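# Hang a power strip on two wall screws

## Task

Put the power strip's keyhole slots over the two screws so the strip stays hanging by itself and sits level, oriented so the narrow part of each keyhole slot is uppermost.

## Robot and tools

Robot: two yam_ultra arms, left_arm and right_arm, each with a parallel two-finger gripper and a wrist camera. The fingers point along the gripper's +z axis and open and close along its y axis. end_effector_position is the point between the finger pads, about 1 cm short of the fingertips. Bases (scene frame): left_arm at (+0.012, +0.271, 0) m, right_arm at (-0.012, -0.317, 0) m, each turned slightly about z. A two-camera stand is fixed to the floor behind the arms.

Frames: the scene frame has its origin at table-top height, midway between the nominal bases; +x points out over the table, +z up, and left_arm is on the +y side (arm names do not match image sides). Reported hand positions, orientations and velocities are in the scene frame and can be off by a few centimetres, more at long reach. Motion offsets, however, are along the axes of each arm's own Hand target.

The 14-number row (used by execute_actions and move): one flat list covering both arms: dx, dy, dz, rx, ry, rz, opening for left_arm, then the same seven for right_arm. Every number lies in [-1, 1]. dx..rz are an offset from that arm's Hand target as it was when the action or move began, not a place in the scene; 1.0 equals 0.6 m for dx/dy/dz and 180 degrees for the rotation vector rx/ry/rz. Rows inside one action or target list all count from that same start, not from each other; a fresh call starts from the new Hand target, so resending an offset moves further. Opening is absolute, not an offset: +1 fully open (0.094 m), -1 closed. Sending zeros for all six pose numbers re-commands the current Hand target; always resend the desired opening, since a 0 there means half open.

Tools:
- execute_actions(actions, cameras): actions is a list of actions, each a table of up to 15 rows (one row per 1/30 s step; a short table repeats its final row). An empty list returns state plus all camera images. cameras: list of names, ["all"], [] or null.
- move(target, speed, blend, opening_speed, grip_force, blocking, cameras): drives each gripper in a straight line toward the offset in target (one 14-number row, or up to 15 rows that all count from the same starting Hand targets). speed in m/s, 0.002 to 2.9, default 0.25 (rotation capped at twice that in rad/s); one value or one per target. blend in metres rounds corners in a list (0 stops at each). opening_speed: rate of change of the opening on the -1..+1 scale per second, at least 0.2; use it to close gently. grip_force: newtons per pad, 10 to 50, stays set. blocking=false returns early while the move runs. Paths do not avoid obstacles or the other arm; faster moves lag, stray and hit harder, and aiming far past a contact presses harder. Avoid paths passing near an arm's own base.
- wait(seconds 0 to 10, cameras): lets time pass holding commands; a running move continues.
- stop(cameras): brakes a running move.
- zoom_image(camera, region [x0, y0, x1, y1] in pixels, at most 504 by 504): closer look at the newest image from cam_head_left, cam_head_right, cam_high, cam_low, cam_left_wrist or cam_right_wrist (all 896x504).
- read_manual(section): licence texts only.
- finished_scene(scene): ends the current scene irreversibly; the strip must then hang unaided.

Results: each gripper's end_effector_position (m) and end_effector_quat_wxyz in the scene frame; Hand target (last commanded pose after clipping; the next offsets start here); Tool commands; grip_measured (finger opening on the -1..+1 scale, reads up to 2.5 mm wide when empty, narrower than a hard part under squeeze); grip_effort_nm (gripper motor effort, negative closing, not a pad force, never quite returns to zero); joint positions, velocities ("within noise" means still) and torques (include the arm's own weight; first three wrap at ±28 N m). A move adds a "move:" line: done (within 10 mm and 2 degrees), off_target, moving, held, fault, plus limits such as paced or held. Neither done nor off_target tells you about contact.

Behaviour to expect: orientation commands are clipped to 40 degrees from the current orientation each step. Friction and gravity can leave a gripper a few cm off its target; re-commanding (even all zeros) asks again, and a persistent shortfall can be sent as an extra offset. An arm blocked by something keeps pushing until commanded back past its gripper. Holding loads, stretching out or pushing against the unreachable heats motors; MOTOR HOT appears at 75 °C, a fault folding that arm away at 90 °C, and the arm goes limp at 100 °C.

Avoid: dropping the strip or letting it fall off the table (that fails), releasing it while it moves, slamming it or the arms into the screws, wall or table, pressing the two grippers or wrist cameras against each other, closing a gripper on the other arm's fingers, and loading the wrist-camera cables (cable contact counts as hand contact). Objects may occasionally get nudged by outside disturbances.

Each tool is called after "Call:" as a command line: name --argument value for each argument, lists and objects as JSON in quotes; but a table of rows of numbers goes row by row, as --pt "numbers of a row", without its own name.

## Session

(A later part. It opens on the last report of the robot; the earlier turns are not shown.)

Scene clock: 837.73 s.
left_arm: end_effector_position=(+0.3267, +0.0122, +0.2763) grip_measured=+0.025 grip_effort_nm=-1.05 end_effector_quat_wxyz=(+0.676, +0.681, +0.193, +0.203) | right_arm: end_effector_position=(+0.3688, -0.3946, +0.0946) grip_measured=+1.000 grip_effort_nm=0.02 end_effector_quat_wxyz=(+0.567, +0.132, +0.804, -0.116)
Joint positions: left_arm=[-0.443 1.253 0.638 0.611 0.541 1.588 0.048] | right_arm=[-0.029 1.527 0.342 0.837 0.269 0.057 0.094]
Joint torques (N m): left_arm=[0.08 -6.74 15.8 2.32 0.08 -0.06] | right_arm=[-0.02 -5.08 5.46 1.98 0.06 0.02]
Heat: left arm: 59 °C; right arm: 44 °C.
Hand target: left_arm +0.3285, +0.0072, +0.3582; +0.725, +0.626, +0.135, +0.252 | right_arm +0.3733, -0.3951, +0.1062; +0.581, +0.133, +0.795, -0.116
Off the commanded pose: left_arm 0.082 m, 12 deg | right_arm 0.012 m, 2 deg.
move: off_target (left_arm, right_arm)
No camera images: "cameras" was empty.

Call:
move --target '[0.0,-0.04,0.0,0.004,0,-0.008,-0.3,0,0,0,0,0,0,1]' --cameras '[]' --speed 0.05

Call:
move --target '[0.0,-0.015,0.0,0.004,0,-0.004,-0.3,0,0,0,0,0,0,1]' --cameras '[]' --speed 0.05

Call:
move --target '[0.0,-0.015,0.0,0.004,0,-0.004,-0.3,0,0,0,0,0,0,1]' --cameras '["cam_left_wrist"]' --speed 0.05

Scene clock: 848.20 s.
left_arm: end_effector_position=(+0.3267, +0.0119, +0.2751) grip_measured=+0.025 grip_effort_nm=-1.05 end_effector_quat_wxyz=(+0.676, +0.682, +0.193, +0.201) | right_arm: end_effector_position=(+0.3688, -0.3946, +0.0946) grip_measured=+1.000 grip_effort_nm=0.02 end_effector_quat_wxyz=(+0.567, +0.132, +0.804, -0.116)
Joint positions: left_arm=[-0.442 1.256 0.638 0.611 0.547 1.588 0.048] | right_arm=[-0.029 1.527 0.342 0.837 0.269 0.057 0.094]
Joint torques (N m): left_arm=[0.1 -3.21 12.46 3.07 0.06 -0.22] | right_arm=[-0.01 -5.09 5.42 1.99 0.11 0]
Heat: left arm: 55 °C; right arm: 44 °C.
Hand target: left_arm +0.3332, +0.0051, +0.3348; +0.725, +0.629, +0.144, +0.243 | right_arm +0.3733, -0.3951, +0.1062; +0.581, +0.133, +0.795, -0.116
Off the commanded pose: left_arm 0.060 m, 11 deg | right_arm 0.012 m, 2 deg.
move: off_target (left_arm, right_arm)
No camera images: "cameras" was empty.

Scene clock: 849.20 s.
left_arm: end_effector_position=(+0.3268, +0.0119, +0.2752) grip_measured=+0.025 grip_effort_nm=-1.05 end_effector_quat_wxyz=(+0.679, +0.682, +0.188, +0.198) | right_arm: end_effector_position=(+0.3688, -0.3946, +0.0946) grip_measured=+1.000 grip_effort_nm=0.02 end_effector_quat_wxyz=(+0.567, +0.132, +0.804, -0.116)
Joint positions: left_arm=[-0.434 1.263 0.638 0.625 0.566 1.586 0.048] | right_arm=[-0.029 1.527 0.342 0.837 0.269 0.057 0.094]
Joint torques (N m): left_arm=[-0.55 -2.56 11.64 3.04 -0.15 -0.28] | right_arm=[-0.09 -5.11 5.41 1.97 0.1 0.01]
Heat: left arm: 55 °C; right arm: 44 °C.
Hand target: left_arm +0.3348, +0.0043, +0.3259; +0.722, +0.632, +0.150, +0.237 | right_arm +0.3733, -0.3951, +0.1062; +0.581, +0.133, +0.795, -0.116
Off the commanded pose: left_arm 0.052 m, 10 deg | right_arm 0.012 m, 2 deg.
move: off_target (left_arm, right_arm)
No camera images: "cameras" was empty.

Scene clock: 850.20 s.
left_arm: end_effector_position=(+0.3268, +0.0115, +0.2750) grip_measured=+0.025 grip_effort_nm=-1.05 end_effector_quat_wxyz=(+0.681, +0.682, +0.183, +0.194) | right_arm: end_effector_position=(+0.3688, -0.3946, +0.0946) grip_measured=+1.000 grip_effort_nm=0.02 end_effector_quat_wxyz=(+0.567, +0.132, +0.804, -0.116)
Joint positions: left_arm=[-0.428 1.273 0.638 0.639 0.585 1.583 0.048] | right_arm=[-0.029 1.527 0.342 0.837 0.269 0.057 0.094]
Joint torques (N m): left_arm=[-1.05 -1.94 10.81 3 -0.38 -0.31] | right_arm=[-0.16 -4.97 5.22 1.94 0.07 0.03]
Heat: left arm: 55 °C; right arm: 44 °C.
Hand target: left_arm +0.3361, +0.0035, +0.3171; +0.720, +0.636, +0.155, +0.232 | right_arm +0.3733, -0.3951, +0.1062; +0.581, +0.133, +0.795, -0.116
Off the commanded pose: left_arm 0.044 m, 9 deg | right_arm 0.012 m, 2 deg.
move: off_target (left_arm, right_arm)
Images, in order (width x height): cam_left_wrist 896x504.

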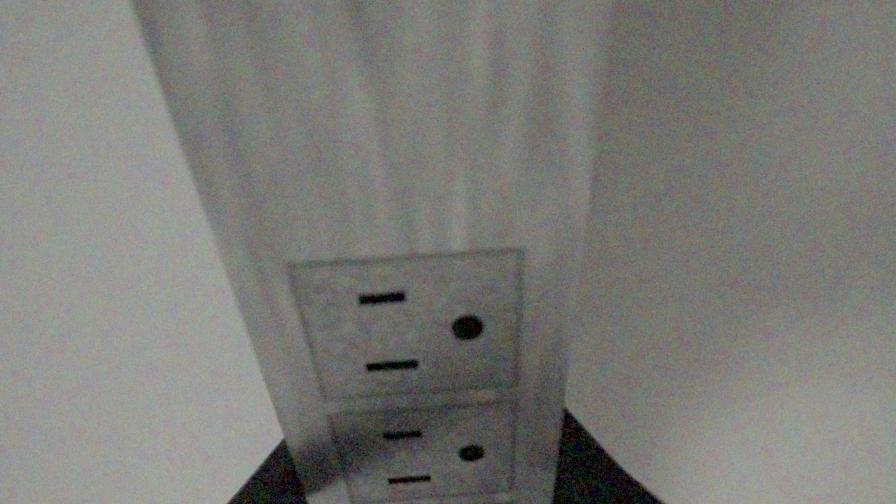

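Call:
move --target '[-0.004,0.006,0.002,0,0,-0.012,-0.3,0,0,0,0,0,0,1]' --cameras '[]' --speed 0.04

Call:
move --target '[-0.003,0.0,0.002,0,0,-0.01,-0.3,0,0,0,0,0,0,1]' --cameras '[]' --speed 0.04

Call:
move --target '[0.0,0.0,0.002,0,0,-0.01,-0.3,0,0,0,0,0,0,1]' --cameras '["cam_left_wrist"]' --speed 0.04

Scene clock: 858.70 s.
left_arm: end_effector_position=(+0.3271, +0.0119, +0.2750) grip_measured=+0.025 grip_effort_nm=-1.05 end_effector_quat_wxyz=(+0.682, +0.681, +0.185, +0.193) | right_arm: end_effector_position=(+0.3688, -0.3946, +0.0946) grip_measured=+1.000 grip_effort_nm=0.02 end_effector_quat_wxyz=(+0.567, +0.132, +0.804, -0.116)
Joint positions: left_arm=[-0.426 1.273 0.638 0.639 0.586 1.579 0.048] | right_arm=[-0.029 1.527 0.342 0.837 0.269 0.057 0.094]
Joint torques (N m): left_arm=[-1.69 -2.63 11.54 2.84 -0.46 -0.73] | right_arm=[-0.03 -5.24 5.37 1.97 0.06 0.01]
Heat: left arm: 56 °C; right arm: 44 °C.
Hand target: left_arm +0.3342, +0.0015, +0.3207; +0.724, +0.633, +0.167, +0.218 | right_arm +0.3733, -0.3951, +0.1062; +0.581, +0.133, +0.795, -0.116
Off the commanded pose: left_arm 0.047 m, 8 deg | right_arm 0.012 m, 2 deg.
move: off_target (left_arm, right_arm)
No camera images: "cameras" was empty.

Scene clock: 859.70 s.
left_arm: end_effector_position=(+0.3271, +0.0119, +0.2750) grip_measured=+0.025 grip_effort_nm=-1.05 end_effector_quat_wxyz=(+0.682, +0.681, +0.186, +0.192) | right_arm: end_effector_position=(+0.3688, -0.3946, +0.0946) grip_measured=+1.000 grip_effort_nm=0.02 end_effector_quat_wxyz=(+0.567, +0.132, +0.804, -0.116)
Joint positions: left_arm=[-0.426 1.273 0.638 0.639 0.586 1.576 0.048] | right_arm=[-0.029 1.527 0.342 0.837 0.269 0.057 0.094]
Joint torques (N m): left_arm=[-2.21 -2.7 11.69 2.75 -0.52 -1.03] | right_arm=[-0.09 -5.05 5.42 1.96 0.11 0]
Heat: left arm: 56 °C; right arm: 44 °C.
Hand target: left_arm +0.3333, -0.0005, +0.3208; +0.727, +0.630, +0.177, +0.207 | right_arm +0.3733, -0.3951, +0.1062; +0.581, +0.133, +0.795, -0.116
Off the commanded pose: left_arm 0.048 m, 8 deg | right_arm 0.012 m, 2 deg.
move: off_target (left_arm, right_arm)
No camera images: "cameras" was empty.

Scene clock: 860.70 s.
left_arm: end_effector_position=(+0.3271, +0.0119, +0.2750) grip_measured=+0.025 grip_effort_nm=-1.05 end_effector_quat_wxyz=(+0.682, +0.681, +0.187, +0.191) | right_arm: end_effector_position=(+0.3688, -0.3946, +0.0946) grip_measured=+1.000 grip_effort_nm=0.02 end_effector_quat_wxyz=(+0.567, +0.132, +0.804, -0.116)
Joint positions: left_arm=[-0.426 1.273 0.638 0.639 0.586 1.573 0.048] | right_arm=[-0.029 1.527 0.342 0.837 0.269 0.057 0.094]
Joint torques (N m): left_arm=[-2.21 -2.51 12.18 2.67 -0.48 -1.32] | right_arm=[-0.17 -5.27 5.37 1.99 0.11 0.02]
Heat: left arm: 56 °C; right arm: 44 °C.
Hand target: left_arm +0.3339, -0.0015, +0.3210; +0.730, +0.627, +0.187, +0.195 | right_arm +0.3733, -0.3951, +0.1062; +0.581, +0.133, +0.795, -0.116
Off the commanded pose: left_arm 0.048 m, 8 deg | right_arm 0.012 m, 2 deg.
move: off_target (left_arm, right_arm)
Images, in order (width x height): cam_left_wrist 896x504.

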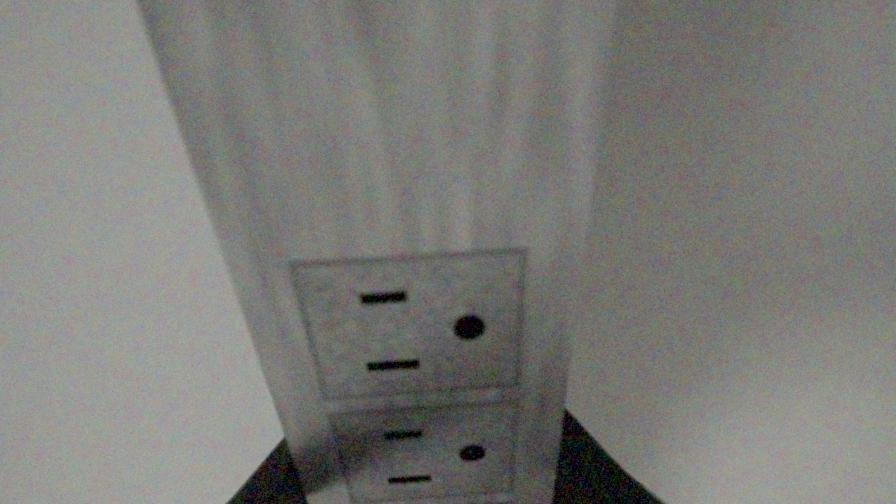

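Call:
move --target '[0.0,-0.02,-0.002,0,0,0.004,-0.3,0,0,0,0,0,0,1]' --cameras '[]' --speed 0.04

Call:
move --target '[0.0,-0.015,-0.002,0,0,0,-0.3,0,0,0,0,0,0,1]' --cameras '[]' --speed 0.04

Call:
move --target '[0.0,-0.015,-0.002,0,0,0,-0.3,0,0,0,0,0,0,1]' --cameras '["cam_left_wrist"]' --speed 0.04

Scene clock: 869.50 s.
left_arm: end_effector_position=(+0.3272, +0.0118, +0.2751) grip_measured=+0.025 grip_effort_nm=-1.05 end_effector_quat_wxyz=(+0.688, +0.675, +0.184, +0.193) | right_arm: end_effector_position=(+0.3688, -0.3946, +0.0946) grip_measured=+1.000 grip_effort_nm=0.02 end_effector_quat_wxyz=(+0.567, +0.132, +0.804, -0.116)
Joint positions: left_arm=[-0.426 1.282 0.626 0.68 0.586 1.565 0.048] | right_arm=[-0.029 1.527 0.342 0.837 0.269 0.057 0.094]
Joint torques (N m): left_arm=[-2.61 -1.31 10.74 2.82 -0.55 -1.08] | right_arm=[-0.12 -5.12 5.42 1.96 0.09 0.03]
Heat: left arm: 56 °C; right arm: 44 °C.
Hand target: left_arm +0.3340, -0.0021, +0.3089; +0.729, +0.629, +0.183, +0.200 | right_arm +0.3733, -0.3951, +0.1062; +0.581, +0.133, +0.795, -0.116
Off the commanded pose: left_arm 0.037 m, 7 deg | right_arm 0.012 m, 2 deg.
move: off_target (left_arm, right_arm)
No camera images: "cameras" was empty.

Scene clock: 870.80 s.
left_arm: end_effector_position=(+0.3273, +0.0116, +0.2733) grip_measured=+0.025 grip_effort_nm=-1.05 end_effector_quat_wxyz=(+0.698, +0.665, +0.180, +0.196) | right_arm: end_effector_position=(+0.3688, -0.3946, +0.0946) grip_measured=+1.000 grip_effort_nm=0.02 end_effector_quat_wxyz=(+0.567, +0.132, +0.804, -0.116)
Joint positions: left_arm=[-0.426 1.306 0.598 0.77 0.587 1.545 0.048] | right_arm=[-0.029 1.527 0.342 0.837 0.269 0.057 0.094]
Joint torques (N m): left_arm=[-2.8 -1.17 10.62 2.45 -0.65 -0.84] | right_arm=[-0.12 -5.15 5.52 2.01 0.1 -0.01]
Heat: left arm: 56 °C; right arm: 44 °C.
Hand target: left_arm +0.3339, -0.0023, +0.2998; +0.729, +0.629, +0.183, +0.200 | right_arm +0.3733, -0.3951, +0.1062; +0.581, +0.133, +0.795, -0.116
Off the commanded pose: left_arm 0.031 m, 5 deg | right_arm 0.012 m, 2 deg.
move: off_target (left_arm, right_arm)
No camera images: "cameras" was empty.

Scene clock: 872.13 s.
left_arm: end_effector_position=(+0.3272, +0.0117, +0.2721) grip_measured=+0.025 grip_effort_nm=-1.05 end_effector_quat_wxyz=(+0.708, +0.654, +0.176, +0.199) | right_arm: end_effector_position=(+0.3688, -0.3946, +0.0946) grip_measured=+1.000 grip_effort_nm=0.02 end_effector_quat_wxyz=(+0.567, +0.132, +0.804, -0.116)
Joint positions: left_arm=[-0.426 1.332 0.573 0.859 0.587 1.527 0.048] | right_arm=[-0.029 1.527 0.342 0.837 0.269 0.057 0.094]
Joint torques (N m): left_arm=[-3.03 -1.25 10.44 2.06 -0.73 -0.66] | right_arm=[0.02 -5.19 5.39 1.98 0.08 0]
Heat: left arm: 55 °C; right arm: 44 °C.
Hand target: left_arm +0.3338, -0.0024, +0.2908; +0.729, +0.628, +0.183, +0.200 | right_arm +0.3733, -0.3951, +0.1062; +0.581, +0.133, +0.795, -0.116
Off the commanded pose: left_arm 0.024 m, 4 deg | right_arm 0.012 m, 2 deg.
move: off_target (left_arm, right_arm)
Images, in order (width x height): cam_left_wrist 896x504.

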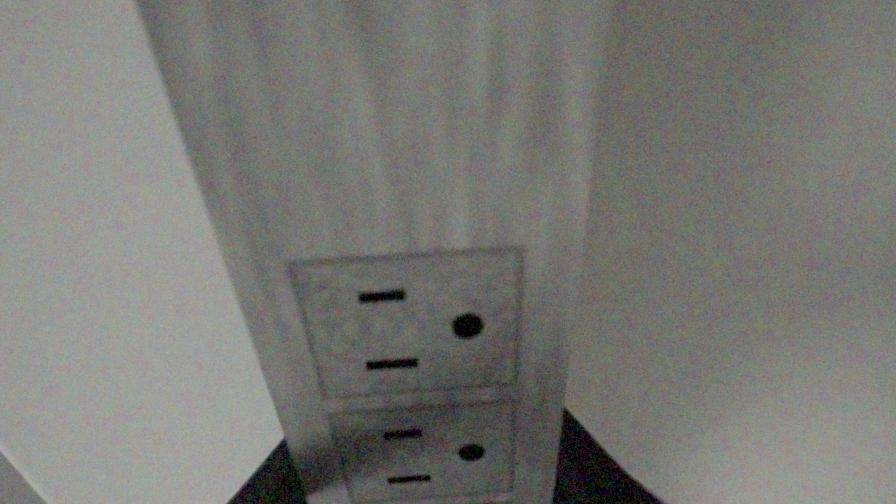

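Call:
move --target '[0.0,0.01,-0.02,0,0,0,-0.3,0,0,0,0,0,0,1]' --cameras '[]' --speed 0.05

Call:
move --target '[0.0,0.0,-0.02,0,0,0,-0.3,0,0,0,0,0,0,1]' --cameras '["cam_left_wrist"]' --speed 0.05

Scene clock: 880.63 s.
left_arm: end_effector_position=(+0.3268, +0.0118, +0.2720) grip_measured=+0.025 grip_effort_nm=-1.05 end_effector_quat_wxyz=(+0.708, +0.654, +0.176, +0.199) | right_arm: end_effector_position=(+0.3688, -0.3946, +0.0946) grip_measured=+1.000 grip_effort_nm=0.02 end_effector_quat_wxyz=(+0.567, +0.132, +0.804, -0.116)
Joint positions: left_arm=[-0.426 1.331 0.572 0.859 0.587 1.526 0.048] | right_arm=[-0.029 1.527 0.342 0.837 0.269 0.057 0.094]
Joint torques (N m): left_arm=[-1.07 -4.7 8.75 1.83 -0.44 -0.72] | right_arm=[-0.13 -5.04 5.34 1.97 0.1 -0.02]
Heat: left arm: 53 °C; right arm: 44 °C.
Hand target: left_arm +0.3272, +0.0085, +0.2949; +0.729, +0.629, +0.183, +0.200 | right_arm +0.3733, -0.3951, +0.1062; +0.581, +0.133, +0.795, -0.116
Off the commanded pose: left_arm 0.023 m, 4 deg | right_arm 0.012 m, 2 deg.
move: off_target (left_arm, right_arm)
No camera images: "cameras" was empty.

Scene clock: 881.63 s.
left_arm: end_effector_position=(+0.3263, +0.0141, +0.2709) grip_measured=+0.025 grip_effort_nm=-1.05 end_effector_quat_wxyz=(+0.709, +0.652, +0.183, +0.197) | right_arm: end_effector_position=(+0.3688, -0.3946, +0.0946) grip_measured=+1.000 grip_effort_nm=0.02 end_effector_quat_wxyz=(+0.567, +0.132, +0.804, -0.116)
Joint positions: left_arm=[-0.423 1.323 0.563 0.859 0.583 1.513 0.048] | right_arm=[-0.029 1.527 0.342 0.837 0.269 0.057 0.094]
Joint torques (N m): left_arm=[0.47 -6.9 6.78 1.8 -0.12 -0.6] | right_arm=[-0.06 -5.09 5.44 1.99 0.11 0.01]
Heat: left arm: 53 °C; right arm: 44 °C.
Hand target: left_arm +0.3210, +0.0186, +0.2932; +0.729, +0.629, +0.183, +0.200 | right_arm +0.3733, -0.3951, +0.1062; +0.581, +0.133, +0.795, -0.116
Off the commanded pose: left_arm 0.023 m, 4 deg | right_arm 0.012 m, 2 deg.
move: off_target (left_arm, right_arm)
Images, in order (width x height): cam_left_wrist 896x504.

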